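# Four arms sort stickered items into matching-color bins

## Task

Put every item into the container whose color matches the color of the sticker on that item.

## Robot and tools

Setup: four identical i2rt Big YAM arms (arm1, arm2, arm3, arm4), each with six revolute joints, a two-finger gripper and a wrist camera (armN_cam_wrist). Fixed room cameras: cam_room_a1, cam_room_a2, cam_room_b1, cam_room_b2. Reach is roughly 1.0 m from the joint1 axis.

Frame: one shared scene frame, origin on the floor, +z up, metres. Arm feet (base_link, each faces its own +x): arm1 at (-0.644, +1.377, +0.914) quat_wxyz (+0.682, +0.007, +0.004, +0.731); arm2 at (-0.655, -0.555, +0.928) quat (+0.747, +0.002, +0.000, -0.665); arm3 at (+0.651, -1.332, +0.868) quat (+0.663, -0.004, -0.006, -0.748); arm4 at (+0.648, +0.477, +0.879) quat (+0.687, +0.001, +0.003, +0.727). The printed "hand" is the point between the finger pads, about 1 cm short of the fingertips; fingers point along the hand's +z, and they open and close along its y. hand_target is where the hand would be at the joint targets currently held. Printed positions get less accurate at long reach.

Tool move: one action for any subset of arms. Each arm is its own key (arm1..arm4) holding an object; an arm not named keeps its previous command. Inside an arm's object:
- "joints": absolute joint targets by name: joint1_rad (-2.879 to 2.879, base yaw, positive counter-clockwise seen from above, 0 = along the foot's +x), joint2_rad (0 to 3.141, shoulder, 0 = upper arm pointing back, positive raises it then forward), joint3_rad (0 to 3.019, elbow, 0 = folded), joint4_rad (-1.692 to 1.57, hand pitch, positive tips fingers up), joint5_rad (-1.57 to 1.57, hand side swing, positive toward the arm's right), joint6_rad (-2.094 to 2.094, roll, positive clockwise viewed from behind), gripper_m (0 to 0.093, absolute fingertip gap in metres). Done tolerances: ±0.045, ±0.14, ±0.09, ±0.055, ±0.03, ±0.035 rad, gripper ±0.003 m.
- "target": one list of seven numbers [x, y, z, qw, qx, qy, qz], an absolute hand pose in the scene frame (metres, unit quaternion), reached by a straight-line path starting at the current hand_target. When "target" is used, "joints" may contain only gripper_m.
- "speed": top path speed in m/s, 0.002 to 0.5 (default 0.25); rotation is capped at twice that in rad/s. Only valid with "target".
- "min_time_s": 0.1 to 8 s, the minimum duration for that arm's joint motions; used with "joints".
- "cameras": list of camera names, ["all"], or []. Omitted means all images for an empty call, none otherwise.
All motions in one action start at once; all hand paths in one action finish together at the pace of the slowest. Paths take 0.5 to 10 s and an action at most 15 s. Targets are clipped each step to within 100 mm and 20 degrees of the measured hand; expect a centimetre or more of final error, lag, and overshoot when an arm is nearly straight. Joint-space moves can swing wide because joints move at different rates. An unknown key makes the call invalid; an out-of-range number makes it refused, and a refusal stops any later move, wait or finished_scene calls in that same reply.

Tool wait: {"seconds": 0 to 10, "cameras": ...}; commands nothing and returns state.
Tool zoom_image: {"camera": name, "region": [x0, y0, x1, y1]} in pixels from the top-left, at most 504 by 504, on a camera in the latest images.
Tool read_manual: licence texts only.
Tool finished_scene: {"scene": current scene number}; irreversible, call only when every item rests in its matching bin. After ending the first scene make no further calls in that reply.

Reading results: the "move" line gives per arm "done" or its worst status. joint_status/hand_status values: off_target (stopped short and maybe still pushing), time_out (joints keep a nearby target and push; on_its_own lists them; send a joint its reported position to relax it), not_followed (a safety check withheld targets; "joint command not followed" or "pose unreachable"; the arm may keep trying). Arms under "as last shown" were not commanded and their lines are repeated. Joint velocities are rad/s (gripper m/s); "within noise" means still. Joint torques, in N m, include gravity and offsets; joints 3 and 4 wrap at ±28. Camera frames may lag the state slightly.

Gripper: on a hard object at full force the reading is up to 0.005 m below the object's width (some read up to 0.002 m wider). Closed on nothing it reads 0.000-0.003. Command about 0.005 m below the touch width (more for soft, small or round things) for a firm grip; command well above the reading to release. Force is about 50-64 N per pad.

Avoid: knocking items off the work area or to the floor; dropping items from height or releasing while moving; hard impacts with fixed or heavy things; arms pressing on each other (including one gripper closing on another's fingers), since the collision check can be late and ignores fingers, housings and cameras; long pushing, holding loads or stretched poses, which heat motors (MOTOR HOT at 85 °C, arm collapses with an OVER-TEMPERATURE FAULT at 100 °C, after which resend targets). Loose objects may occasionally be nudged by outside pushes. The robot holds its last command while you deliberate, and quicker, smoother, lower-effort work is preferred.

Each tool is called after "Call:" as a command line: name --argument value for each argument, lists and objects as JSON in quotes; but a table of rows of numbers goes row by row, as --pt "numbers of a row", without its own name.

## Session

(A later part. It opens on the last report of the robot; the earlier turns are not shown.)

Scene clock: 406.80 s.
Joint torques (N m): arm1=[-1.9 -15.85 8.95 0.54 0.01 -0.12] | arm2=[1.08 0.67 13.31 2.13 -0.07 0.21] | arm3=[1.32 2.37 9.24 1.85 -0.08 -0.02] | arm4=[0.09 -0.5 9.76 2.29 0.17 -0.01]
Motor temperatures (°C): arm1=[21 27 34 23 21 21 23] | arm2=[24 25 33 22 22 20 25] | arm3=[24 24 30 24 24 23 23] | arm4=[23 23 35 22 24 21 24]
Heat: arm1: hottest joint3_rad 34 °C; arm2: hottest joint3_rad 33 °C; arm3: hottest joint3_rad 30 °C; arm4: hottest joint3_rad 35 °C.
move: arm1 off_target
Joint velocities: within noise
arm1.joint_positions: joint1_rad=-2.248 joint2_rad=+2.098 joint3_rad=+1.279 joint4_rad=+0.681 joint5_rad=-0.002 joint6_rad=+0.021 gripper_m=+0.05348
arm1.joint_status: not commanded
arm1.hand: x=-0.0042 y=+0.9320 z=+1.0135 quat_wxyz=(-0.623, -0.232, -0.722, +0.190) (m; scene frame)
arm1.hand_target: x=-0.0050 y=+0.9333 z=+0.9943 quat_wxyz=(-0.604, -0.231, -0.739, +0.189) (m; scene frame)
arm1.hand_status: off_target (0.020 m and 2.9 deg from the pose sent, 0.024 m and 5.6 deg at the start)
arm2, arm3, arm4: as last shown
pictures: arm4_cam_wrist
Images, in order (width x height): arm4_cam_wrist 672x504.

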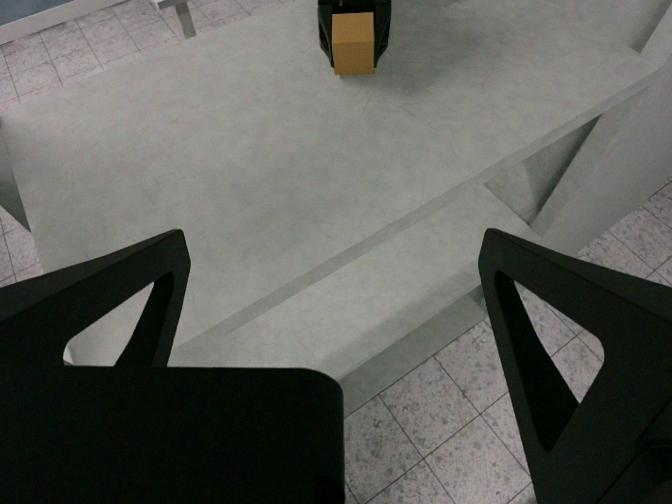

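Call:
move --arm1 '{"joints":{"gripper_m":0.09}}' --cameras '["arm1_cam_wrist","arm4_cam_wrist"]'

Call:
zoom_image --camera "arm4_cam_wrist" --region '[270, 0, 470, 150]'

Scene clock: 411.40 s.
Joint torques (N m): arm1=[-0.32 -15.68 8.88 0.66 -0.12 -0.14] | arm2=[1.14 0.62 13.31 2.13 -0.07 0.2] | arm3=[1.26 2.26 9.2 1.85 -0.09 -0.01] | arm4=[-0.09 -1.49 9.72 2.15 0.17 -0.05]
Motor temperatures (°C): arm1=[21 27 34 23 21 21 23] | arm2=[24 25 33 22 22 20 25] | arm3=[24 24 30 24 24 23 23] | arm4=[23 23 35 22 24 21 24]
Heat: arm1: hottest joint3_rad 34 °C; arm2: hottest joint3_rad 33 °C; arm3: hottest joint3_rad 30 °C; arm4: hottest joint3_rad 35 °C.
move: arm1 done
Joint velocities: within noise
arm1.joint_positions: joint1_rad=-2.262 joint2_rad=+2.097 joint3_rad=+1.279 joint4_rad=+0.677 joint5_rad=+0.002 joint6_rad=+0.023 gripper_m=+0.08994
arm1.joint_status: all done
arm1.hand: x=-0.0106 y=+0.9231 z=+1.0136 quat_wxyz=(-0.621, -0.239, -0.721, +0.195) (m; scene frame)
arm1.hand_target: x=-0.0050 y=+0.9333 z=+0.9943 quat_wxyz=(-0.604, -0.231, -0.739, +0.189) (m; scene frame)
arm1.hand_status: not commanded
arm2, arm3, arm4: as last shown
pictures: arm1_cam_wrist, arm4_cam_wrist
Images, in order (width x height): arm1_cam_wrist 672x504, arm4_cam_wrist 672x504.

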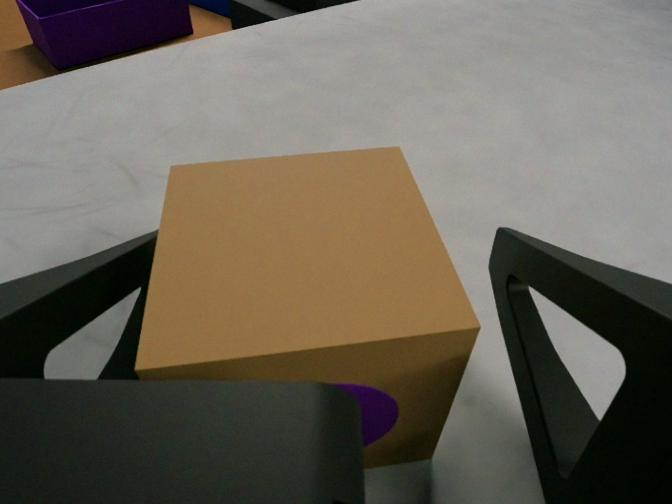

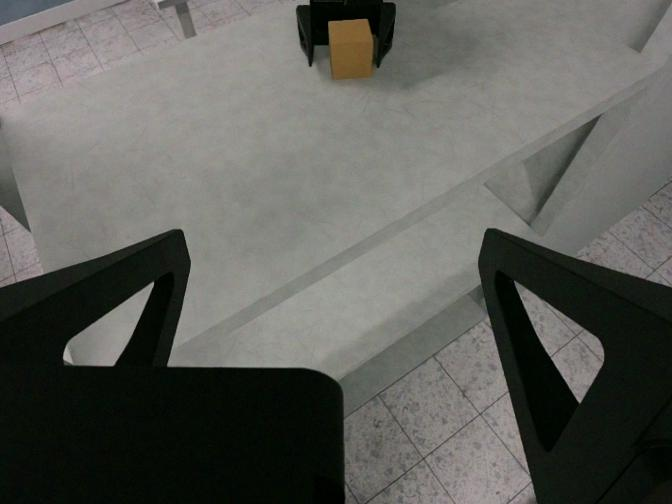

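Scaled by 2.520.

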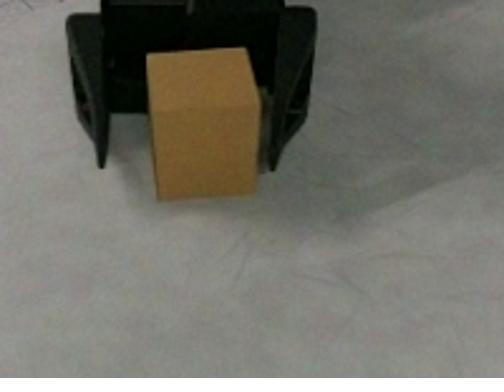

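Call:
move --arm1 '{"target":[-0.257,1.094,1.05,0.604,0.2315,0.7388,-0.1894],"speed":0.12}' --cameras '["arm1_cam_wrist","arm4_cam_wrist"]'

Call:
zoom_image --camera "arm4_cam_wrist" --region '[270, 0, 470, 150]'

Scene clock: 419.67 s.
Joint torques (N m): arm1=[-2.43 -6.71 6.89 2.02 -0.03 -0.06] | arm2=[0.97 0.73 13.34 2.18 -0.06 0.21] | arm3=[1.26 2.14 9.25 1.85 -0.08 0] | arm4=[0.26 -1.49 9.55 2.09 0.17 -0.03]
Motor temperatures (°C): arm1=[21 27 33 23 21 21 23] | arm2=[24 25 33 22 22 20 25] | arm3=[24 24 30 24 24 23 23] | arm4=[23 23 35 22 24 21 24]
Heat: arm1: hottest joint3_rad 33 °C; arm2: hottest joint3_rad 33 °C; arm3: hottest joint3_rad 30 °C; arm4: hottest joint3_rad 35 °C.
move: arm1 done
Joint velocities: within noise
arm1.joint_positions: joint1_rad=-2.277 joint2_rad=+1.440 joint3_rad=+0.401 joint4_rad=+0.832 joint5_rad=-0.039 joint6_rad=+0.007 gripper_m=+0.08996
arm1.joint_status: not commanded
arm1.hand: x=-0.2552 y=+1.0988 z=+1.0420 quat_wxyz=(-0.598, -0.233, -0.745, +0.182) (m; scene frame)
arm1.hand_target: x=-0.2570 y=+1.0941 z=+1.0499 quat_wxyz=(-0.604, -0.232, -0.739, +0.189) (m; scene frame)
arm1.hand_status: done (0.010 m and 1.3 deg from the pose sent, 0.302 m and 3.0 deg at the start)
arm2, arm4: as last shown
arm3.joint_positions: joint1_rad=+0.075 joint2_rad=+0.603 joint3_rad=+1.391 joint4_rad=-1.324 joint5_rad=-0.185 joint6_rad=-0.597 gripper_m=+0.09396
arm3.joint_status: not commanded
arm3.hand: x=+0.6714 y=-1.5539 z=+1.4174 quat_wxyz=(-0.295, -0.381, -0.775, +0.409) (m; scene frame)
arm3.hand_target: x=+0.6715 y=-1.5515 z=+1.4286 quat_wxyz=(-0.300, -0.376, -0.770, +0.420) (m; scene frame)
arm3.hand_status: not commanded
pictures: arm1_cam_wrist, arm4_cam_wrist
Images, in order (width x height): arm1_cam_wrist 672x504, arm4_cam_wrist 672x504.

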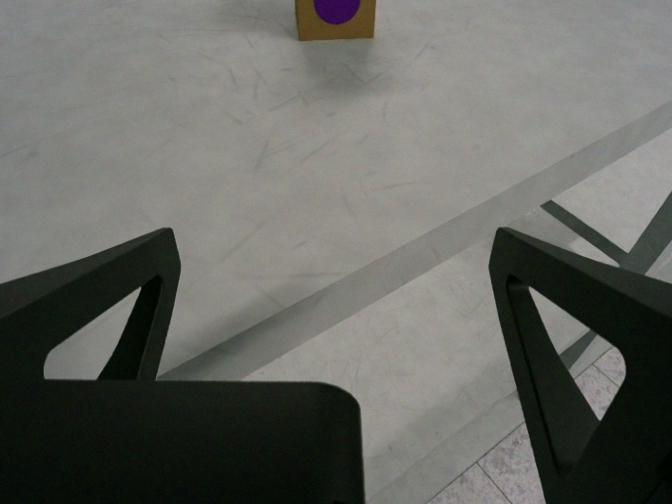

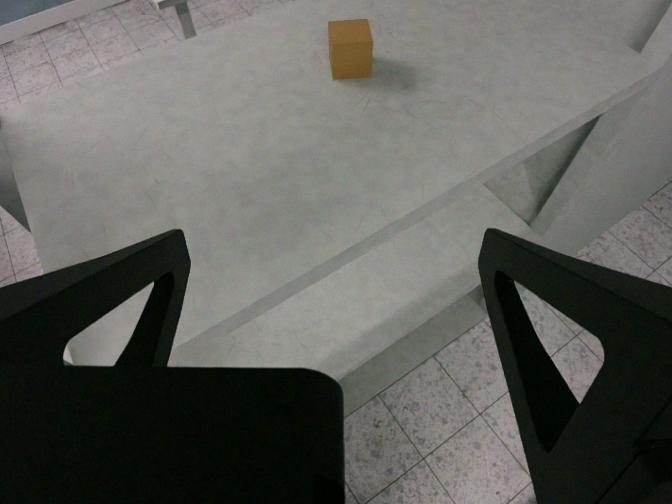

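Scaled by 2.520.

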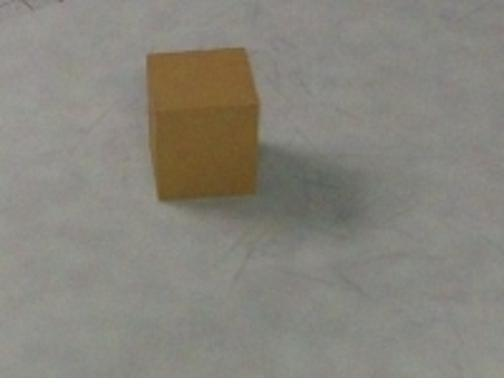

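Call:
move --arm4 '{"target":[0.15,0.825,1.085,0.1882,-0.7416,0.2324,0.6005],"speed":0.2}' --arm2 '{"target":[-0.24,-0.226,1.2,0.5749,-0.261,0.7493,0.2002],"speed":0.25}' --cameras '["arm2_cam_wrist","arm4_cam_wrist"]'

Scene clock: 435.80 s.
Joint torques (N m): arm1=[-2.78 -7.3 7.17 1.99 -0.11 -0.03] | arm2=[1.26 -10.4 11.26 3.6 -0.13 -0.07] | arm3=[1.26 2.32 9.21 1.87 -0.07 -0.01] | arm4=[1.85 -11.4 10.78 2.13 0.19 0.11]
Motor temperatures (°C): arm1=[21 26 33 23 21 21 22] | arm2=[24 25 34 22 22 20 25] | arm3=[24 24 30 24 24 23 23] | arm4=[23 23 35 22 24 21 24]
Heat: arm1: hottest joint3_rad 33 °C; arm2: hottest joint3_rad 34 °C; arm3: hottest joint3_rad 30 °C; arm4: hottest joint3_rad 35 °C.
move: arm2 done; arm4 off_target
Joint velocities: within noise
arm1, arm3: as last shown
arm2.joint_positions: joint1_rad=+2.121 joint2_rad=+1.208 joint3_rad=+0.741 joint4_rad=+0.182 joint5_rad=+0.006 joint6_rad=+0.014 gripper_m=+0.06907
arm2.joint_status: not commanded
arm2.hand: x=-0.2381 y=-0.2295 z=+1.1969 quat_wxyz=(-0.567, +0.254, -0.758, -0.199) (m; scene frame)
arm2.hand_target: x=-0.2401 y=-0.2260 z=+1.1999 quat_wxyz=(-0.575, +0.261, -0.749, -0.200) (m; scene frame)
arm2.hand_status: done (0.005 m and 1.5 deg from the pose sent, 0.505 m and 41.5 deg at the start)
arm4.joint_positions: joint1_rad=+0.899 joint2_rad=+1.526 joint3_rad=+0.767 joint4_rad=+0.497 joint5_rad=-0.002 joint6_rad=-0.012 gripper_m=+0.09399
arm4.joint_status: not commanded
arm4.hand: x=+0.1677 y=+0.8185 z=+1.0647 quat_wxyz=(-0.185, +0.757, -0.237, -0.580) (m; scene frame)
arm4.hand_target: x=+0.1514 y=+0.8241 z=+1.0851 quat_wxyz=(-0.188, +0.742, -0.233, -0.600) (m; scene frame)
arm4.hand_status: off_target (0.028 m and 3.0 deg from the pose sent, 0.312 m and 8.8 deg at the start)
pictures: arm2_cam_wrist, arm4_cam_wrist
Images, in order (width x height): arm2_cam_wrist 672x504, arm4_cam_wrist 672x504.

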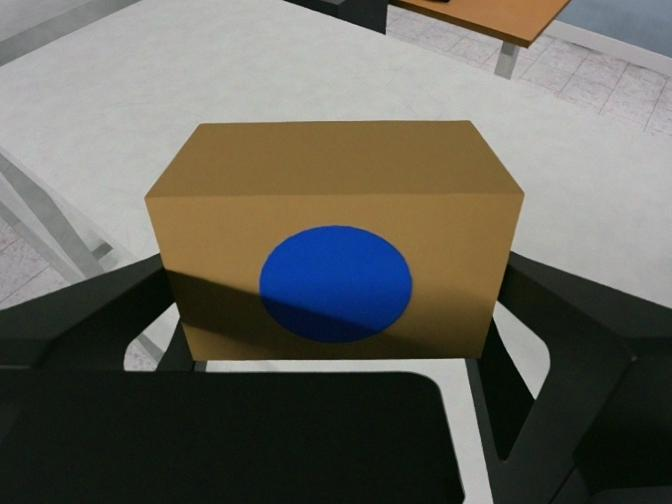

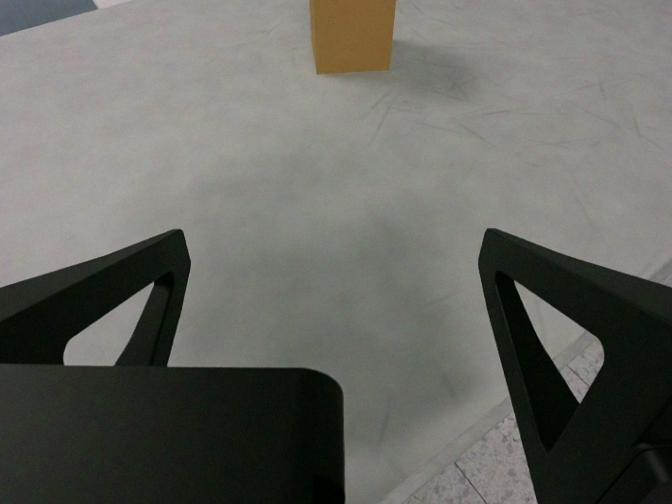

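Call:
move --arm4 '{"target":[0.043,0.920,1.052,0.1882,-0.7416,0.2324,0.6005],"speed":0.12}' --arm2 '{"target":[-0.01,-0.044,1.11,0.5749,-0.261,0.7493,0.2002],"speed":0.15}' --cameras '["arm2_cam_wrist","arm4_cam_wrist"]'

Scene clock: 449.87 s.
Joint torques (N m): arm1=[-2.78 -7 7.05 1.96 -0.07 0] | arm2=[1.08 -21.07 16.42 2.17 -0.16 -0.07] | arm3=[1.32 2.14 9.22 1.83 -0.07 -0.02] | arm4=[0.44 -17.49 11.04 1.09 -0.04 0.03]
Motor temperatures (°C): arm1=[21 26 32 23 21 21 22] | arm2=[24 25 35 23 22 20 25] | arm3=[24 24 30 24 24 23 23] | arm4=[23 23 35 22 24 21 24]
Heat: arm1: hottest joint3_rad 32 °C; arm2: hottest joint3_rad 35 °C; arm3: hottest joint3_rad 30 °C; arm4: hottest joint3_rad 35 °C.
move: arm2 off_target; arm4 off_target
Joint velocities: within noise
arm1, arm3: as last shown
arm2.joint_positions: joint1_rad=+2.121 joint2_rad=+2.009 joint3_rad=+1.443 joint4_rad=+0.278 joint5_rad=+0.005 joint6_rad=+0.013 gripper_m=+0.06907
arm2.joint_status: not commanded
arm2.hand: x=-0.0225 y=-0.0594 z=+1.0998 quat_wxyz=(-0.566, +0.255, -0.759, -0.199) (m; scene frame)
arm2.hand_target: x=-0.0116 y=-0.0451 z=+1.1103 quat_wxyz=(-0.575, +0.261, -0.749, -0.200) (m; scene frame)
arm2.hand_status: off_target (0.022 m and 1.7 deg from the pose sent, 0.307 m and 1.5 deg at the start)
arm4.joint_positions: joint1_rad=+0.887 joint2_rad=+1.877 joint3_rad=+1.173 joint4_rad=+0.487 joint5_rad=-0.023 joint6_rad=-0.012 gripper_m=+0.09399
arm4.joint_status: not commanded
arm4.hand: x=+0.0522 y=+0.9060 z=+1.0510 quat_wxyz=(-0.186, +0.744, -0.231, -0.599) (m; scene frame)
arm4.hand_target: x=+0.0440 y=+0.9196 z=+1.0523 quat_wxyz=(-0.188, +0.741, -0.233, -0.601) (m; scene frame)
arm4.hand_status: off_target (0.017 m and 0.4 deg from the pose sent, 0.161 m and 2.9 deg at the start)
pictures: arm2_cam_wrist, arm4_cam_wrist
Images, in order (width x height): arm2_cam_wrist 672x504, arm4_cam_wrist 672x504.

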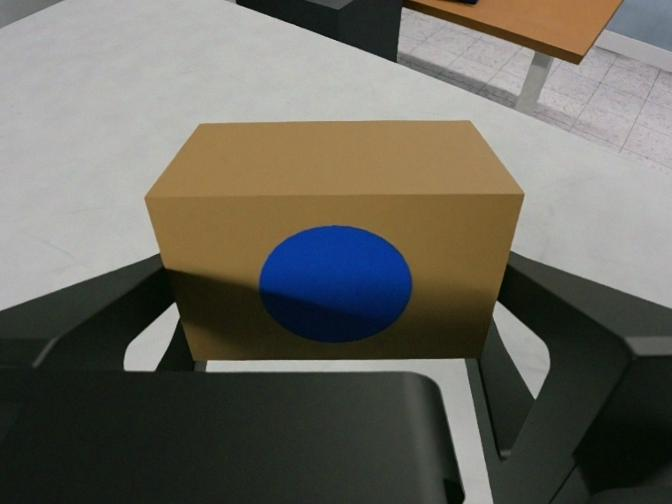

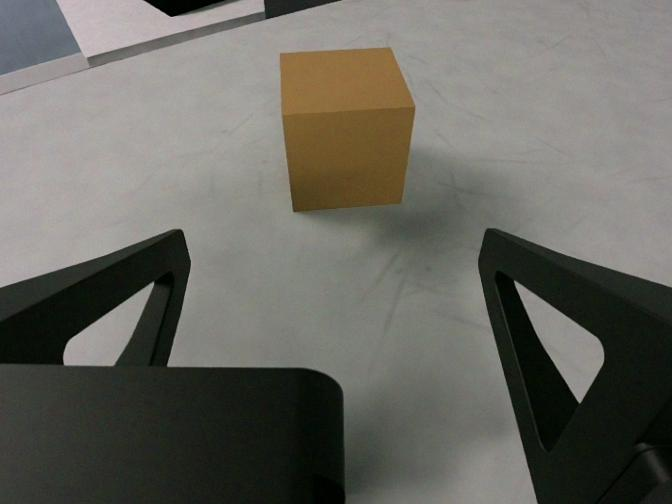

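Call:
move --arm4 '{"target":[-0.047,0.99,1.022,0.1882,-0.7416,0.2324,0.6005],"speed":0.1}' --arm2 '{"target":[0.0,-0.036,1.035,0.5749,-0.261,0.7493,0.2002],"speed":0.1}' --cameras '["arm2_cam_wrist","arm4_cam_wrist"]'

Scene clock: 461.03 s.
Joint torques (N m): arm1=[-2.78 -6.77 7.15 2.03 -0.05 -0.04] | arm2=[1.08 -21.54 15.34 3.58 -0.15 -0.07] | arm3=[1.03 2.2 9.18 1.84 -0.09 -0.02] | arm4=[0.56 -22.24 12.08 1.1 -0.04 0.06]
Motor temperatures (°C): arm1=[21 26 32 23 21 21 22] | arm2=[24 26 38 23 22 20 25] | arm3=[24 24 30 24 24 23 23] | arm4=[23 23 38 22 24 21 24]
Heat: arm1: hottest joint3_rad 32 °C; arm2: hottest joint3_rad 38 °C; arm3: hottest joint3_rad 30 °C; arm4: hottest joint3_rad 38 °C.
move: arm2 off_target; arm4 off_target
Joint velocities: within noise
arm1, arm3: as last shown
arm2.joint_positions: joint1_rad=+2.121 joint2_rad=+2.143 joint3_rad=+1.454 joint4_rad=+0.371 joint5_rad=+0.005 joint6_rad=+0.013 gripper_m=+0.06907
arm2.joint_status: not commanded
arm2.hand: x=-0.0145 y=-0.0529 z=+1.0225 quat_wxyz=(-0.554, +0.258, -0.767, -0.195) (m; scene frame)
arm2.hand_target: x=-0.0021 y=-0.0374 z=+1.0353 quat_wxyz=(-0.575, +0.261, -0.749, -0.200) (m; scene frame)
arm2.hand_status: off_target (0.026 m and 3.2 deg from the pose sent, 0.072 m and 1.7 deg at the start)
arm4.joint_positions: joint1_rad=+0.883 joint2_rad=+2.159 joint3_rad=+1.573 joint4_rad=+0.368 joint5_rad=-0.028 joint6_rad=-0.012 gripper_m=+0.09399
arm4.joint_status: not commanded
arm4.hand: x=-0.0393 y=+0.9753 z=+1.0237 quat_wxyz=(-0.186, +0.744, -0.231, -0.599) (m; scene frame)
arm4.hand_target: x=-0.0457 y=+0.9893 z=+1.0218 quat_wxyz=(-0.188, +0.742, -0.233, -0.600) (m; scene frame)
arm4.hand_status: off_target (0.017 m and 0.5 deg from the pose sent, 0.133 m and 0.5 deg at the start)
pictures: arm2_cam_wrist, arm4_cam_wrist
Images, in order (width x height): arm2_cam_wrist 672x504, arm4_cam_wrist 672x504.

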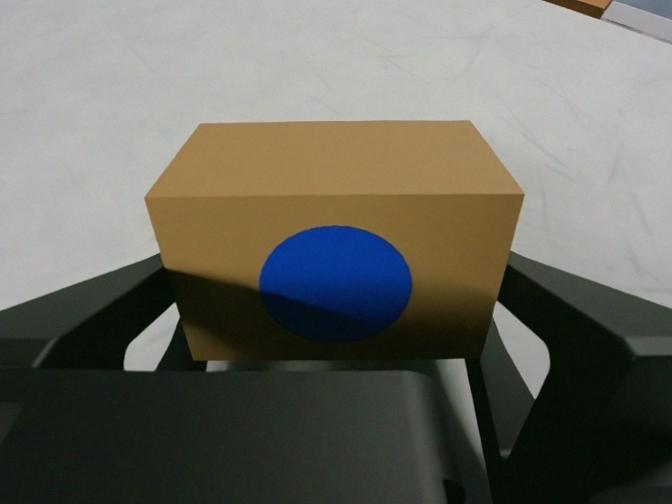

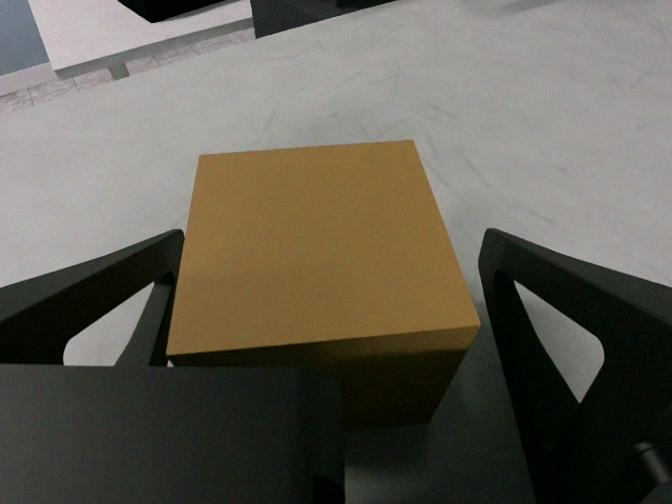

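Call:
move --arm4 '{"joints":{"gripper_m":0.03}}' --arm2 '{"target":[0.002,-0.034,1.012,0.5749,-0.261,0.7493,0.2002],"speed":0.06}' --cameras '["arm2_cam_wrist","arm4_cam_wrist"]'

Scene clock: 465.13 s.
Joint torques (N m): arm1=[-3.55 -6.65 7.23 2.06 -0.02 -0.04] | arm2=[1.03 -20.48 14.78 3.4 -0.13 -0.05] | arm3=[1.32 2.26 9.2 1.87 -0.07 -0.01] | arm4=[0.26 -22.71 12.08 1.18 0.02 0.03]
Motor temperatures (°C): arm1=[21 26 32 23 21 21 22] | arm2=[24 26 38 23 22 20 25] | arm3=[24 24 30 24 24 23 23] | arm4=[23 24 38 22 24 21 24]
Heat: arm1: hottest joint3_rad 32 °C; arm2: hottest joint3_rad 38 °C; arm3: hottest joint3_rad 30 °C; arm4: hottest joint3_rad 38 °C.
move: arm2 off_target; arm4 off_target
Joint velocities: within noise
arm1, arm3: as last shown
arm2.joint_positions: joint1_rad=+2.121 joint2_rad=+2.173 joint3_rad=+1.468 joint4_rad=+0.411 joint5_rad=+0.005 joint6_rad=+0.011 gripper_m=+0.06907
arm2.joint_status: not commanded
arm2.hand: x=-0.0095 y=-0.0489 z=+1.0158 quat_wxyz=(-0.564, +0.257, -0.760, -0.197) (m; scene frame)
arm2.hand_target: x=+0.0004 y=-0.0351 z=+1.0121 quat_wxyz=(-0.575, +0.261, -0.749, -0.200) (m; scene frame)
arm2.hand_status: off_target (0.019 m and 1.8 deg from the pose sent, 0.027 m and 3.2 deg at the start)
arm4.joint_positions: joint1_rad=+0.883 joint2_rad=+2.159 joint3_rad=+1.573 joint4_rad=+0.368 joint5_rad=-0.029 joint6_rad=-0.012 gripper_m=+0.05332
arm4.joint_status: gripper_m off_target (ended at +0.05336, target +0.03000)
arm4.hand: x=-0.0394 y=+0.9752 z=+1.0237 quat_wxyz=(-0.185, +0.744, -0.230, -0.599) (m; scene frame)
arm4.hand_target: x=-0.0457 y=+0.9892 z=+1.0218 quat_wxyz=(-0.188, +0.742, -0.233, -0.600) (m; scene frame)
arm4.hand_status: not commanded
pictures: arm2_cam_wrist, arm4_cam_wrist
Images, in order (width x height): arm2_cam_wrist 672x504, arm4_cam_wrist 672x504.

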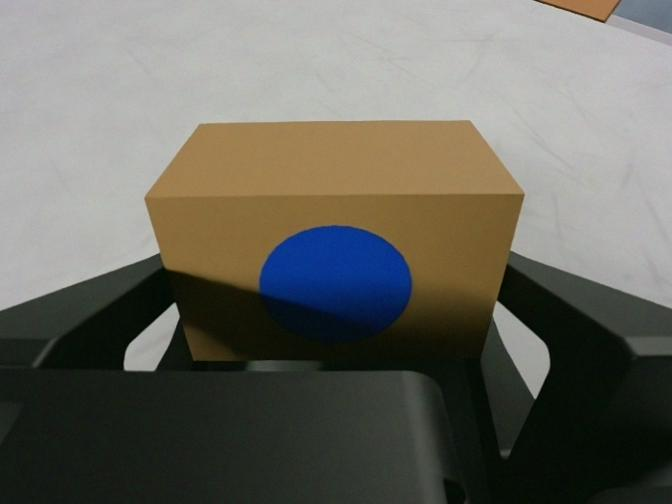

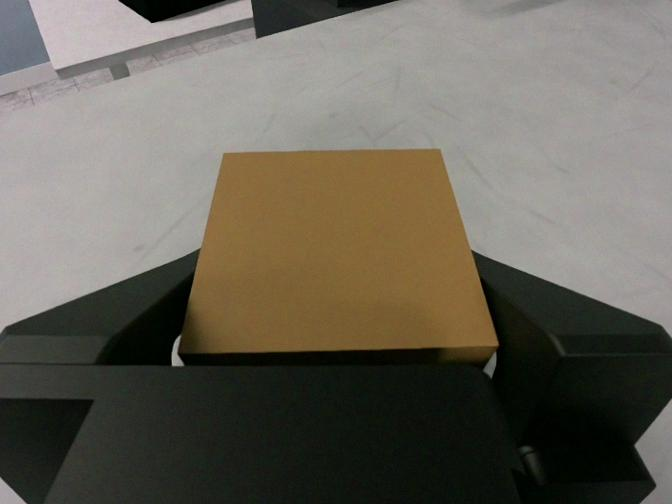

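Call:
move --arm4 '{"target":[0.27,0.76,1.22,0.1882,-0.7416,0.2324,0.6005],"speed":0.15}' --arm2 '{"target":[0.002,-0.034,0.995,0.5749,-0.261,0.7493,0.2002],"speed":0.05}' --cameras '["arm2_cam_wrist","arm4_cam_wrist"]'

Scene clock: 474.33 s.
Joint torques (N m): arm1=[-2.61 -6.48 7.05 2.07 -0.03 -0.07] | arm2=[1.03 -19.25 14 3.07 -0.14 -0.06] | arm3=[1.2 2.32 9.22 1.87 -0.08 -0.01] | arm4=[0.97 -6.59 9.46 1.09 -0.06 0.03]
Motor temperatures (°C): arm1=[21 26 31 23 21 21 22] | arm2=[24 26 37 23 22 20 25] | arm3=[24 24 31 24 24 23 23] | arm4=[23 25 38 22 24 21 25]
Heat: arm1: hottest joint3_rad 31 °C; arm2: hottest joint3_rad 37 °C; arm3: hottest joint3_rad 31 °C; arm4: hottest joint3_rad 38 °C.
move: arm2 off_target; arm4 done
Joint velocities: within noise
arm1, arm3: as last shown
arm2.joint_positions: joint1_rad=+2.121 joint2_rad=+2.186 joint3_rad=+1.473 joint4_rad=+0.450 joint5_rad=+0.005 joint6_rad=+0.011 gripper_m=+0.06907
arm2.joint_status: not commanded
arm2.hand: x=-0.0067 y=-0.0467 z=+1.0171 quat_wxyz=(-0.576, +0.254, -0.751, -0.201) (m; scene frame)
arm2.hand_target: x=-0.0003 y=-0.0356 z=+0.9951 quat_wxyz=(-0.575, +0.261, -0.749, -0.200) (m; scene frame)
arm2.hand_status: off_target (0.027 m and 0.9 deg from the pose sent, 0.028 m and 1.8 deg at the start)
arm4.joint_positions: joint1_rad=+0.870 joint2_rad=+0.953 joint3_rad=+0.726 joint4_rad=+0.026 joint5_rad=-0.040 joint6_rad=-0.012 gripper_m=+0.05333
arm4.joint_status: not commanded
arm4.hand: x=+0.2672 y=+0.7573 z=+1.2230 quat_wxyz=(-0.187, +0.739, -0.230, -0.605) (m; scene frame)
arm4.hand_target: x=+0.2700 y=+0.7600 z=+1.2200 quat_wxyz=(-0.188, +0.742, -0.232, -0.600) (m; scene frame)
arm4.hand_status: done (0.005 m and 0.7 deg from the pose sent, 0.425 m and 0.5 deg at the start)
pictures: arm2_cam_wrist, arm4_cam_wrist
Images, in order (width x height): arm2_cam_wrist 672x504, arm4_cam_wrist 672x504.

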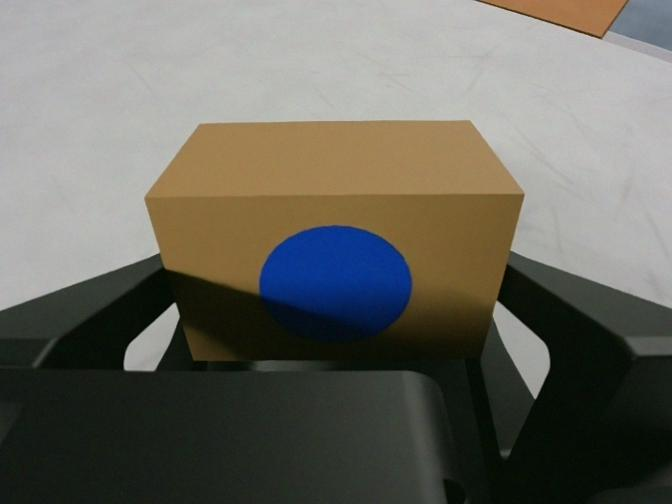

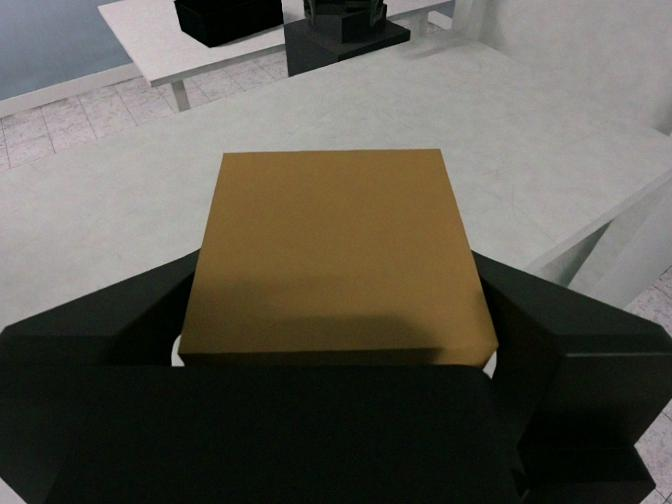

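Call:
move --arm4 '{"joints":{"joint2_rad":0.63,"joint3_rad":1.2,"joint4_rad":-1.0},"min_time_s":2.5}' --arm2 '{"target":[-0.003,-0.038,1.016,0.585,-0.2585,0.742,0.2035],"speed":0.05}'

Call:
move --arm4 '{"joints":{"joint1_rad":-1.7},"min_time_s":4}' --arm2 '{"joints":{"gripper_m":0.09}}' --cameras '["arm2_cam_wrist","arm4_cam_wrist"]'

Scene clock: 484.50 s.
Joint torques (N m): arm1=[-2.73 -6.48 6.93 2.14 -0.07 -0.02] | arm2=[1.08 -22.59 12.16 3.41 -0.12 -0.04] | arm3=[1.26 2.26 9.18 1.83 -0.08 -0.02] | arm4=[0.03 -0.97 12.37 1.02 -0.08 0.03]
Motor temperatures (°C): arm1=[21 25 31 23 21 21 22] | arm2=[24 27 36 23 22 20 25] | arm3=[24 24 31 24 24 23 23] | arm4=[23 25 39 22 24 21 25]
Heat: arm1: hottest joint3_rad 31 °C; arm2: hottest joint3_rad 36 °C; arm3: hottest joint3_rad 31 °C; arm4: hottest joint3_rad 39 °C.
move: arm2 done; arm4 done
Joint velocities: within noise
arm1, arm3: as last shown
arm2.joint_positions: joint1_rad=+2.121 joint2_rad=+2.186 joint3_rad=+1.473 joint4_rad=+0.454 joint5_rad=+0.005 joint6_rad=+0.010 gripper_m=+0.06907
arm2.joint_status: not commanded
arm2.hand: x=-0.0065 y=-0.0466 z=+1.0180 quat_wxyz=(-0.577, +0.253, -0.750, -0.202) (m; scene frame)
arm2.hand_target: x=-0.0035 y=-0.0382 z=+1.0159 quat_wxyz=(-0.584, +0.258, -0.742, -0.203) (m; scene frame)
arm2.hand_status: done (0.009 m and 1.4 deg from the pose sent, 0.010 m and 1.6 deg at the start)
arm4.joint_positions: joint1_rad=+0.870 joint2_rad=+0.634 joint3_rad=+1.148 joint4_rad=-0.990 joint5_rad=-0.040 joint6_rad=-0.012 gripper_m=+0.05333
arm4.joint_status: all done
arm4.hand: x=+0.3985 y=+0.6599 z=+1.3635 quat_wxyz=(-0.150, +0.814, -0.257, -0.500) (m; scene frame)
arm4.hand_target: x=+0.4056 y=+0.6574 z=+1.3909 quat_wxyz=(-0.158, +0.802, -0.254, -0.518) (m; scene frame)
arm4.hand_status: not commanded
pictures: none

Scene clock: 488.83 s.
Joint torques (N m): arm1=[-2.55 -6.53 7.02 2.1 -0.05 -0.06] | arm2=[1.2 -22.59 12.15 3.41 -0.11 -0.05] | arm3=[1.2 2.32 9.22 1.81 -0.08 -0.02] | arm4=[0.62 -1.03 12.46 1.05 0.03 0.01]
Motor temperatures (°C): arm1=[21 25 31 23 21 21 22] | arm2=[24 27 36 23 22 20 25] | arm3=[24 24 31 24 24 23 23] | arm4=[23 24 38 22 24 21 26]
Heat: arm1: hottest joint3_rad 31 °C; arm2: hottest joint3_rad 36 °C; arm3: hottest joint3_rad 31 °C; arm4: hottest joint3_rad 38 °C.
move: arm2 done; arm4 done
Joint velocities: within noise
arm1, arm3: as last shown
arm2.joint_positions: joint1_rad=+2.121 joint2_rad=+2.186 joint3_rad=+1.473 joint4_rad=+0.455 joint5_rad=+0.004 joint6_rad=+0.010 gripper_m=+0.08992
arm2.joint_status: all done
arm2.hand: x=-0.0066 y=-0.0465 z=+1.0181 quat_wxyz=(-0.577, +0.254, -0.750, -0.202) (m; scene frame)
arm2.hand_target: x=-0.0035 y=-0.0382 z=+1.0158 quat_wxyz=(-0.584, +0.258, -0.742, -0.203) (m; scene frame)
arm2.hand_status: not commanded
arm4.joint_positions: joint1_rad=-1.698 joint2_rad=+0.634 joint3_rad=+1.148 joint4_rad=-0.990 joint5_rad=-0.042 joint6_rad=-0.012 gripper_m=+0.05334
arm4.joint_status: all done
arm4.hand: x=+0.9597 y=+0.4641 z=+1.3615 quat_wxyz=(-0.519, -0.013, -0.855, +0.005) (m; scene frame)
arm4.hand_target: x=+0.9528 y=+0.4642 z=+1.3890 quat_wxyz=(-0.538, -0.012, -0.843, +0.007) (m; scene frame)
arm4.hand_status: not commanded
pictures: arm2_cam_wrist, arm4_cam_wrist
Images, in order (width x height): arm2_cam_wrist 672x504, arm4_cam_wrist 672x504.

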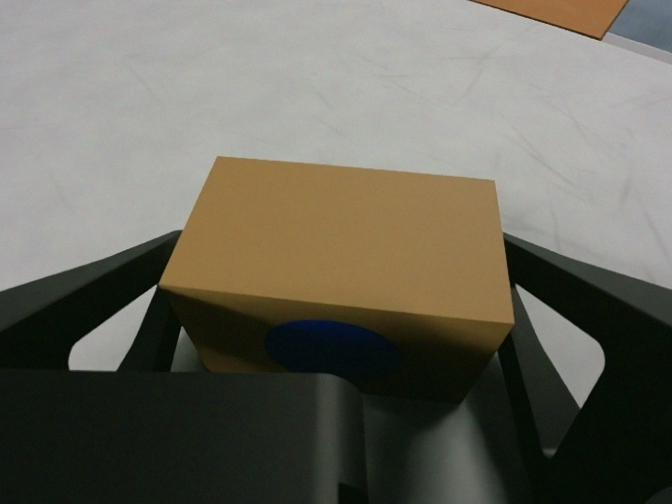

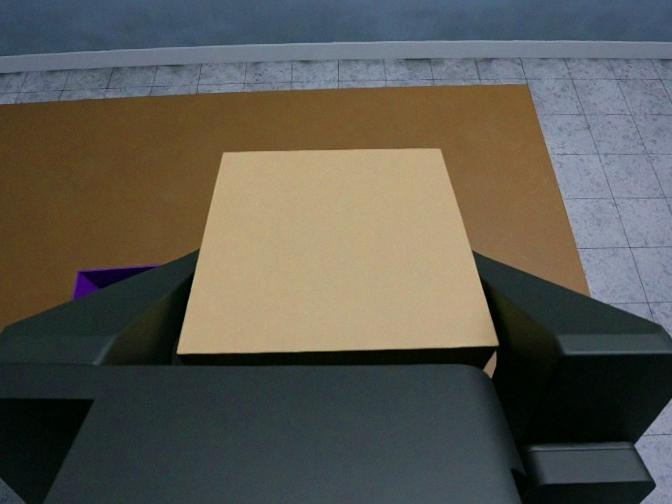

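Call:
move --arm2 '{"target":[-0.26,-0.247,1.065,0.585,-0.2585,0.742,0.2035],"speed":0.12}' --arm4 '{"target":[1.15,0.735,1.02,0,0,1,0],"speed":0.25}' --cameras '["arm2_cam_wrist","arm4_cam_wrist","cam_room_a2"]'

Scene clock: 505.80 s.
Joint torques (N m): arm1=[-2.26 -7 7.16 1.98 -0.04 -0.03] | arm2=[0.21 -11.63 7.2 3.23 -0.17 -0.04] | arm3=[1.32 2.14 9.24 1.84 -0.08 -0.03] | arm4=[1.26 -19.02 11.81 -0.35 0 0.19]
Motor temperatures (°C): arm1=[21 25 31 23 21 21 22] | arm2=[24 28 35 23 22 20 24] | arm3=[24 24 31 24 24 23 23] | arm4=[23 24 38 22 24 21 26]
Heat: arm1: hottest joint3_rad 31 °C; arm2: hottest joint3_rad 35 °C; arm3: hottest joint3_rad 31 °C; arm4: hottest joint3_rad 38 °C.
move: arm2 done; arm4 off_target
Joint velocities: within noise
arm1.joint_positions: joint1_rad=-2.277 joint2_rad=+1.440 joint3_rad=+0.401 joint4_rad=+0.832 joint5_rad=-0.039 joint6_rad=+0.007 gripper_m=+0.08996
arm1.joint_status: not commanded
arm1.hand: x=-0.2552 y=+1.0988 z=+1.0420 quat_wxyz=(-0.598, -0.233, -0.745, +0.182) (m; scene frame)
arm1.hand_target: x=-0.2570 y=+1.0941 z=+1.0499 quat_wxyz=(-0.604, -0.232, -0.739, +0.189) (m; scene frame)
arm1.hand_status: not commanded
arm2.joint_positions: joint1_rad=+2.121 joint2_rad=+1.478 joint3_rad=+0.489 joint4_rad=+0.739 joint5_rad=-0.005 joint6_rad=+0.008 gripper_m=+0.08992
arm2.joint_status: not commanded
arm2.hand: x=-0.2590 y=-0.2433 z=+1.0630 quat_wxyz=(-0.579, +0.256, -0.746, -0.206) (m; scene frame)
arm2.hand_target: x=-0.2600 y=-0.2469 z=+1.0651 quat_wxyz=(-0.585, +0.258, -0.742, -0.203) (m; scene frame)
arm2.hand_status: done (0.004 m and 0.9 deg from the pose sent, 0.327 m and 1.4 deg at the start)
arm3.joint_positions: joint1_rad=+0.075 joint2_rad=+0.603 joint3_rad=+1.391 joint4_rad=-1.324 joint5_rad=-0.185 joint6_rad=-0.597 gripper_m=+0.09396
arm3.joint_status: not commanded
arm3.hand: x=+0.6714 y=-1.5539 z=+1.4174 quat_wxyz=(-0.295, -0.381, -0.775, +0.409) (m; scene frame)
arm3.hand_target: x=+0.6715 y=-1.5515 z=+1.4286 quat_wxyz=(-0.300, -0.376, -0.770, +0.420) (m; scene frame)
arm3.hand_status: not commanded
arm4.joint_positions: joint1_rad=-1.159 joint2_rad=+1.834 joint3_rad=+1.565 joint4_rad=-1.329 joint5_rad=+0.002 joint6_rad=+0.460 gripper_m=+0.05334
arm4.joint_status: not commanded
arm4.hand: x=+1.1374 y=+0.7239 z=+1.0053 quat_wxyz=(+0.014, +0.004, -1.000, +0.009) (m; scene frame)
arm4.hand_target: x=+1.1492 y=+0.7345 z=+1.0202 quat_wxyz=(+0.000, +0.000, -1.000, +0.000) (m; scene frame)
arm4.hand_status: off_target (0.022 m and 1.9 deg from the pose sent, 0.476 m and 62.5 deg at the start)
pictures: arm2_cam_wrist, arm4_cam_wrist, cam_room_a2
Images, in order (width x height): arm2_cam_wrist 672x504, arm4_cam_wrist 672x504, cam_room_a2 672x504.

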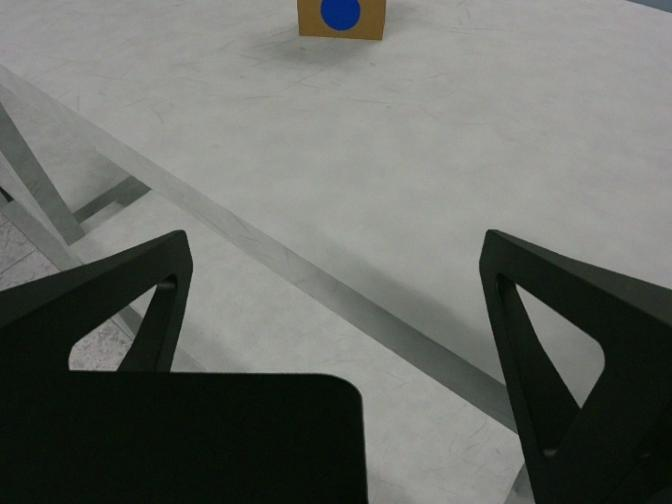

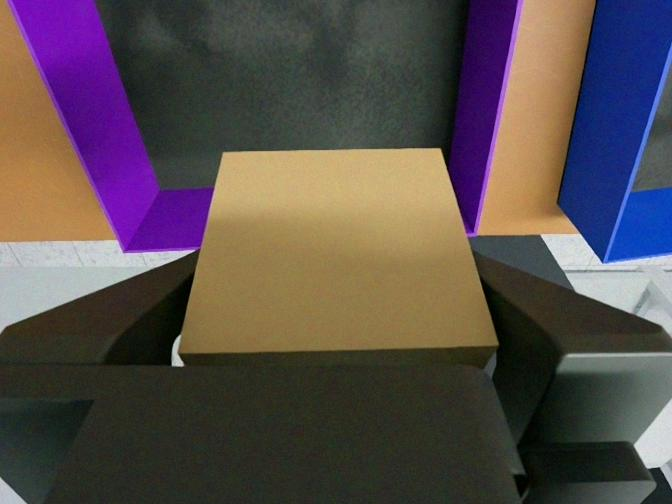

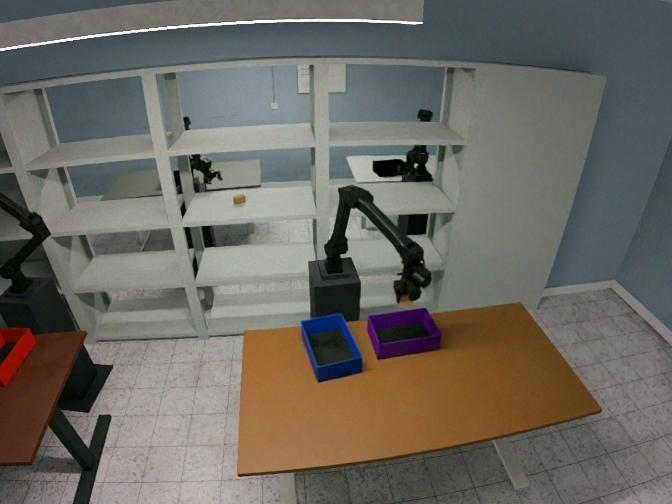

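Call:
move --arm4 '{"target":[1.13,0.75,0.80,0,0,1,0],"speed":0.15}' --cameras '["arm4_cam_wrist","cam_room_a2"]'

Call:
zoom_image --camera "cam_room_a2" --region '[340, 220, 480, 380]'

Scene clock: 514.23 s.
Joint torques (N m): arm1=[-2.78 -7.36 7.16 2.18 -0.01 -0.07] | arm2=[0.32 -11.69 7.21 3.23 -0.17 -0.04] | arm3=[1.2 2.37 9.22 1.83 -0.08 -0.01] | arm4=[1.14 -19.78 6.46 0.46 0.03 0.19]
Motor temperatures (°C): arm1=[21 25 31 23 21 21 22] | arm2=[24 28 34 23 22 20 24] | arm3=[24 24 31 24 24 23 23] | arm4=[23 24 40 22 24 21 26]
Heat: arm1: hottest joint3_rad 31 °C; arm2: hottest joint3_rad 34 °C; arm3: hottest joint3_rad 31 °C; arm4: hottest joint3_rad 40 °C.
move: arm4 done
Joint velocities: within noise
arm1, arm2, arm3: as last shown
arm4.joint_positions: joint1_rad=-1.120 joint2_rad=+2.070 joint3_rad=+1.356 joint4_rad=-0.848 joint5_rad=+0.002 joint6_rad=+0.501 gripper_m=+0.05334
arm4.joint_status: not commanded
arm4.hand: x=+1.1317 y=+0.7455 z=+0.8082 quat_wxyz=(-0.002, +0.003, -1.000, +0.000) (m; scene frame)
arm4.hand_target: x=+1.1299 y=+0.7500 z=+0.8002 quat_wxyz=(+0.000, +0.000, -1.000, +0.000) (m; scene frame)
arm4.hand_status: done (0.009 m and 0.4 deg from the pose sent, 0.207 m and 1.9 deg at the start)
pictures: arm4_cam_wrist, cam_room_a2
Images, in order (width x height): arm4_cam_wrist 672x504, cam_room_a2 672x504.

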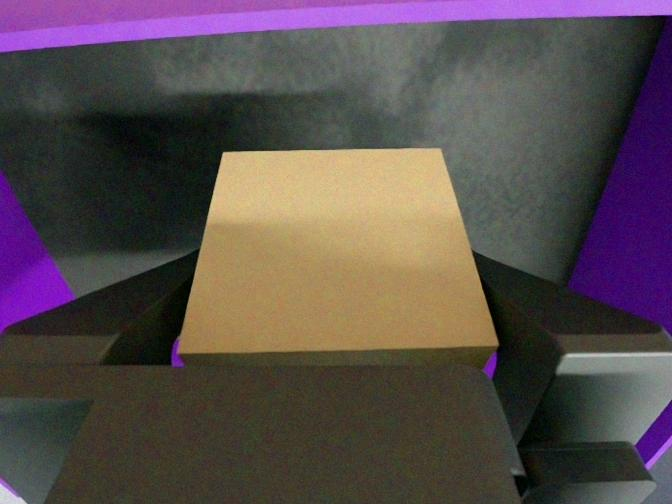

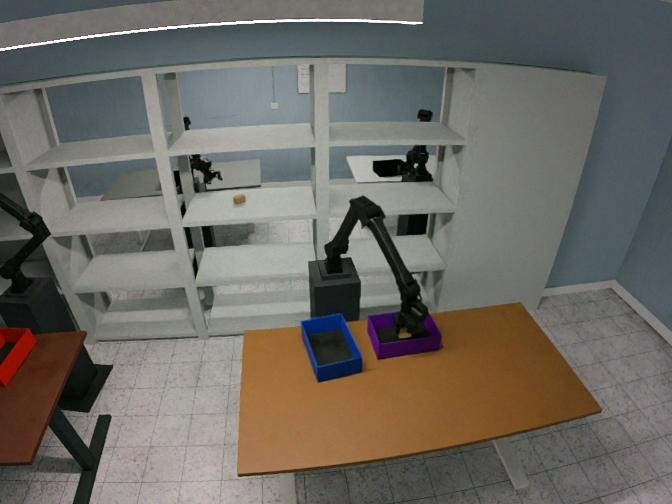

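Scaled by 3.150.

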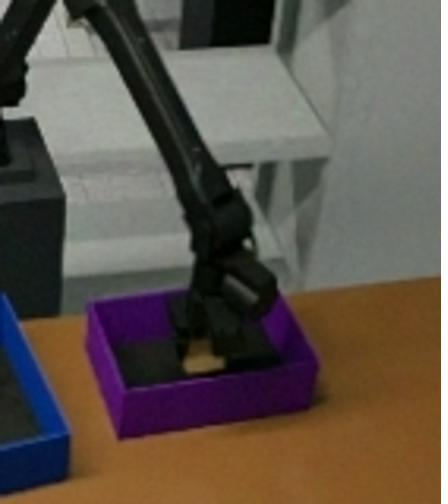

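Call:
move --arm4 '{"target":[1.125,0.75,0.755,0,0,1,0],"speed":0.1}'

Call:
move --arm4 '{"target":[1.122,0.75,0.735,0,0,1,0],"speed":0.06}' --cameras '["arm4_cam_wrist","cam_room_a2"]'

Call:
zoom_image --camera "cam_room_a2" --region '[340, 220, 480, 380]'

Scene clock: 518.70 s.
Joint torques (N m): arm1=[-2.78 -7.18 7.05 2.02 -0.07 -0.05] | arm2=[0.26 -11.69 7.23 3.22 -0.16 -0.06] | arm3=[1.26 2.32 9.17 1.84 -0.08 -0.01] | arm4=[1.49 -19.37 5.7 0.47 0.06 0.21]
Motor temperatures (°C): arm1=[21 25 31 23 21 21 22] | arm2=[24 27 34 23 22 20 24] | arm3=[24 24 31 24 24 23 23] | arm4=[23 24 39 22 24 21 26]
Heat: arm1: hottest joint3_rad 31 °C; arm2: hottest joint3_rad 34 °C; arm3: hottest joint3_rad 31 °C; arm4: hottest joint3_rad 39 °C.
move: arm4 off_target
Joint velocities: within noise
arm1, arm2, arm3: as last shown
arm4.joint_positions: joint1_rad=-1.116 joint2_rad=+2.143 joint3_rad=+1.336 joint4_rad=-0.753 joint5_rad=+0.002 joint6_rad=+0.506 gripper_m=+0.05334
arm4.joint_status: not commanded
arm4.hand: x=+1.1280 y=+0.7456 z=+0.7641 quat_wxyz=(-0.003, +0.003, -1.000, +0.000) (m; scene frame)
arm4.hand_target: x=+1.1249 y=+0.7500 z=+0.7552 quat_wxyz=(+0.000, +0.000, -1.000, +0.000) (m; scene frame)
arm4.hand_status: off_target (0.011 m and 0.4 deg from the pose sent, 0.054 m and 0.4 deg at the start)
pictures: none

Scene clock: 519.73 s.
Joint torques (N m): arm1=[-3.02 -7.18 7.02 2.04 -0.04 -0.03] | arm2=[0.21 -11.81 7.2 3.22 -0.16 -0.06] | arm3=[1.26 2.37 9.2 1.81 -0.07 -0.02] | arm4=[1.96 -18.61 5.5 0.5 0.04 0.19]
Motor temperatures (°C): arm1=[21 25 31 23 21 21 22] | arm2=[24 27 34 23 22 20 24] | arm3=[24 24 31 24 24 23 23] | arm4=[23 24 39 22 24 21 26]
Heat: arm1: hottest joint3_rad 31 °C; arm2: hottest joint3_rad 34 °C; arm3: hottest joint3_rad 31 °C; arm4: hottest joint3_rad 39 °C.
move: arm4 off_target
Joint velocities: within noise
arm1, arm2, arm3: as last shown
arm4.joint_positions: joint1_rad=-1.114 joint2_rad=+2.168 joint3_rad=+1.332 joint4_rad=-0.712 joint5_rad=+0.002 joint6_rad=+0.509 gripper_m=+0.05334
arm4.joint_status: not commanded
arm4.hand: x=+1.1291 y=+0.7476 z=+0.7501 quat_wxyz=(-0.008, +0.002, -1.000, -0.003) (m; scene frame)
arm4.hand_target: x=+1.1218 y=+0.7497 z=+0.7354 quat_wxyz=(+0.000, +0.000, -1.000, +0.000) (m; scene frame)
arm4.hand_status: off_target (0.017 m and 1.0 deg from the pose sent, 0.030 m and 0.4 deg at the start)
pictures: arm4_cam_wrist, cam_room_a2
Images, in order (width x height): arm4_cam_wrist 672x504, cam_room_a2 672x504.

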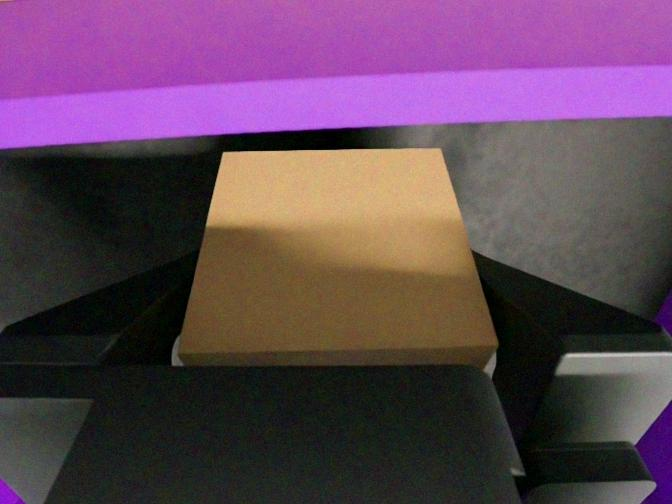

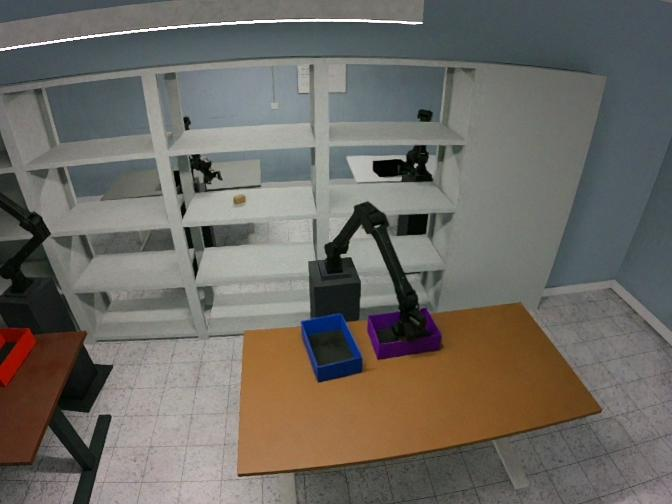

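Scaled by 3.150.

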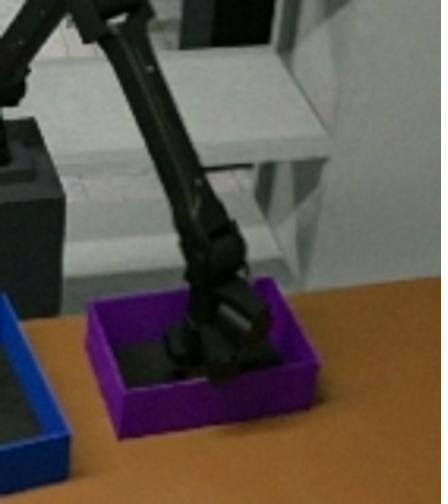

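Call:
move --arm4 '{"target":[1.122,0.75,0.728,0,0,1,0],"speed":0.06}'

Call:
move --arm4 '{"joints":{"gripper_m":0.085}}' --cameras '["arm4_cam_wrist"]'

Scene clock: 523.67 s.
Joint torques (N m): arm1=[-2.43 -6.36 7.16 2.14 -0.06 -0.02] | arm2=[0.21 -11.81 7.2 3.21 -0.16 -0.06] | arm3=[1.26 2.32 9.24 1.87 -0.07 -0.02] | arm4=[1.2 -18.96 5.49 0.49 0.06 0.17]
Motor temperatures (°C): arm1=[21 25 31 23 21 21 22] | arm2=[24 27 34 23 22 20 24] | arm3=[24 24 31 24 24 23 23] | arm4=[23 25 38 22 24 21 26]
Heat: arm1: hottest joint3_rad 31 °C; arm2: hottest joint3_rad 34 °C; arm3: hottest joint3_rad 31 °C; arm4: hottest joint3_rad 38 °C.
move: arm4 off_target
Joint velocities: within noise
arm1, arm2, arm3: as last shown
arm4.joint_positions: joint1_rad=-1.114 joint2_rad=+2.180 joint3_rad=+1.332 joint4_rad=-0.699 joint5_rad=+0.002 joint6_rad=+0.509 gripper_m=+0.05334
arm4.joint_status: not commanded
arm4.hand: x=+1.1291 y=+0.7476 z=+0.7437 quat_wxyz=(-0.008, +0.002, -1.000, -0.003) (m; scene frame)
arm4.hand_target: x=+1.1217 y=+0.7497 z=+0.7284 quat_wxyz=(+0.000, +0.000, -1.000, +0.000) (m; scene frame)
arm4.hand_status: off_target (0.017 m and 1.0 deg from the pose sent, 0.023 m and 1.0 deg at the start)
pictures: none

Scene clock: 524.20 s.
Joint torques (N m): arm1=[-2.43 -7.3 7.23 2.04 -0.07 -0.04] | arm2=[0.32 -11.69 7.21 3.23 -0.17 -0.05] | arm3=[1.26 2.32 9.24 1.83 -0.08 -0.01] | arm4=[1.44 -18.43 5.48 0.51 0.09 0.18]
Motor temperatures (°C): arm1=[21 25 31 23 21 21 22] | arm2=[24 27 34 23 22 20 24] | arm3=[24 24 31 24 24 23 23] | arm4=[23 25 38 22 24 21 26]
Heat: arm1: hottest joint3_rad 31 °C; arm2: hottest joint3_rad 34 °C; arm3: hottest joint3_rad 31 °C; arm4: hottest joint3_rad 38 °C.
move: arm4 done
Joint velocities: within noise
arm1, arm2, arm3: as last shown
arm4.joint_positions: joint1_rad=-1.114 joint2_rad=+2.180 joint3_rad=+1.332 joint4_rad=-0.699 joint5_rad=+0.002 joint6_rad=+0.509 gripper_m=+0.08492
arm4.joint_status: all done
arm4.hand: x=+1.1291 y=+0.7476 z=+0.7437 quat_wxyz=(-0.008, +0.002, -1.000, -0.003) (m; scene frame)
arm4.hand_target: x=+1.1217 y=+0.7497 z=+0.7284 quat_wxyz=(+0.000, +0.000, -1.000, +0.000) (m; scene frame)
arm4.hand_status: not commanded
pictures: arm4_cam_wrist
Images, in order (width x height): arm4_cam_wrist 672x504.

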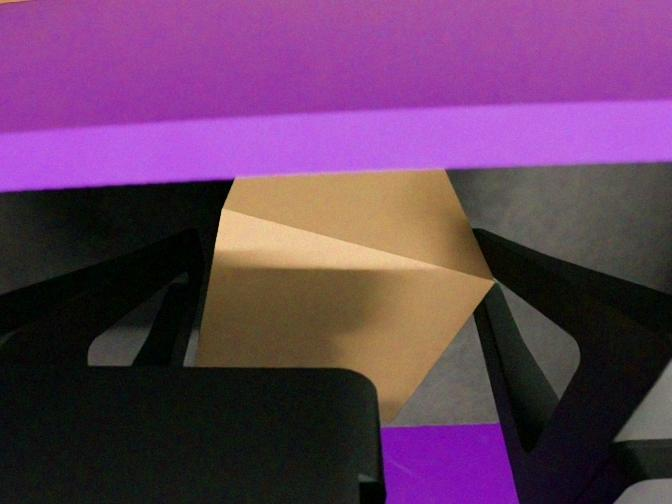

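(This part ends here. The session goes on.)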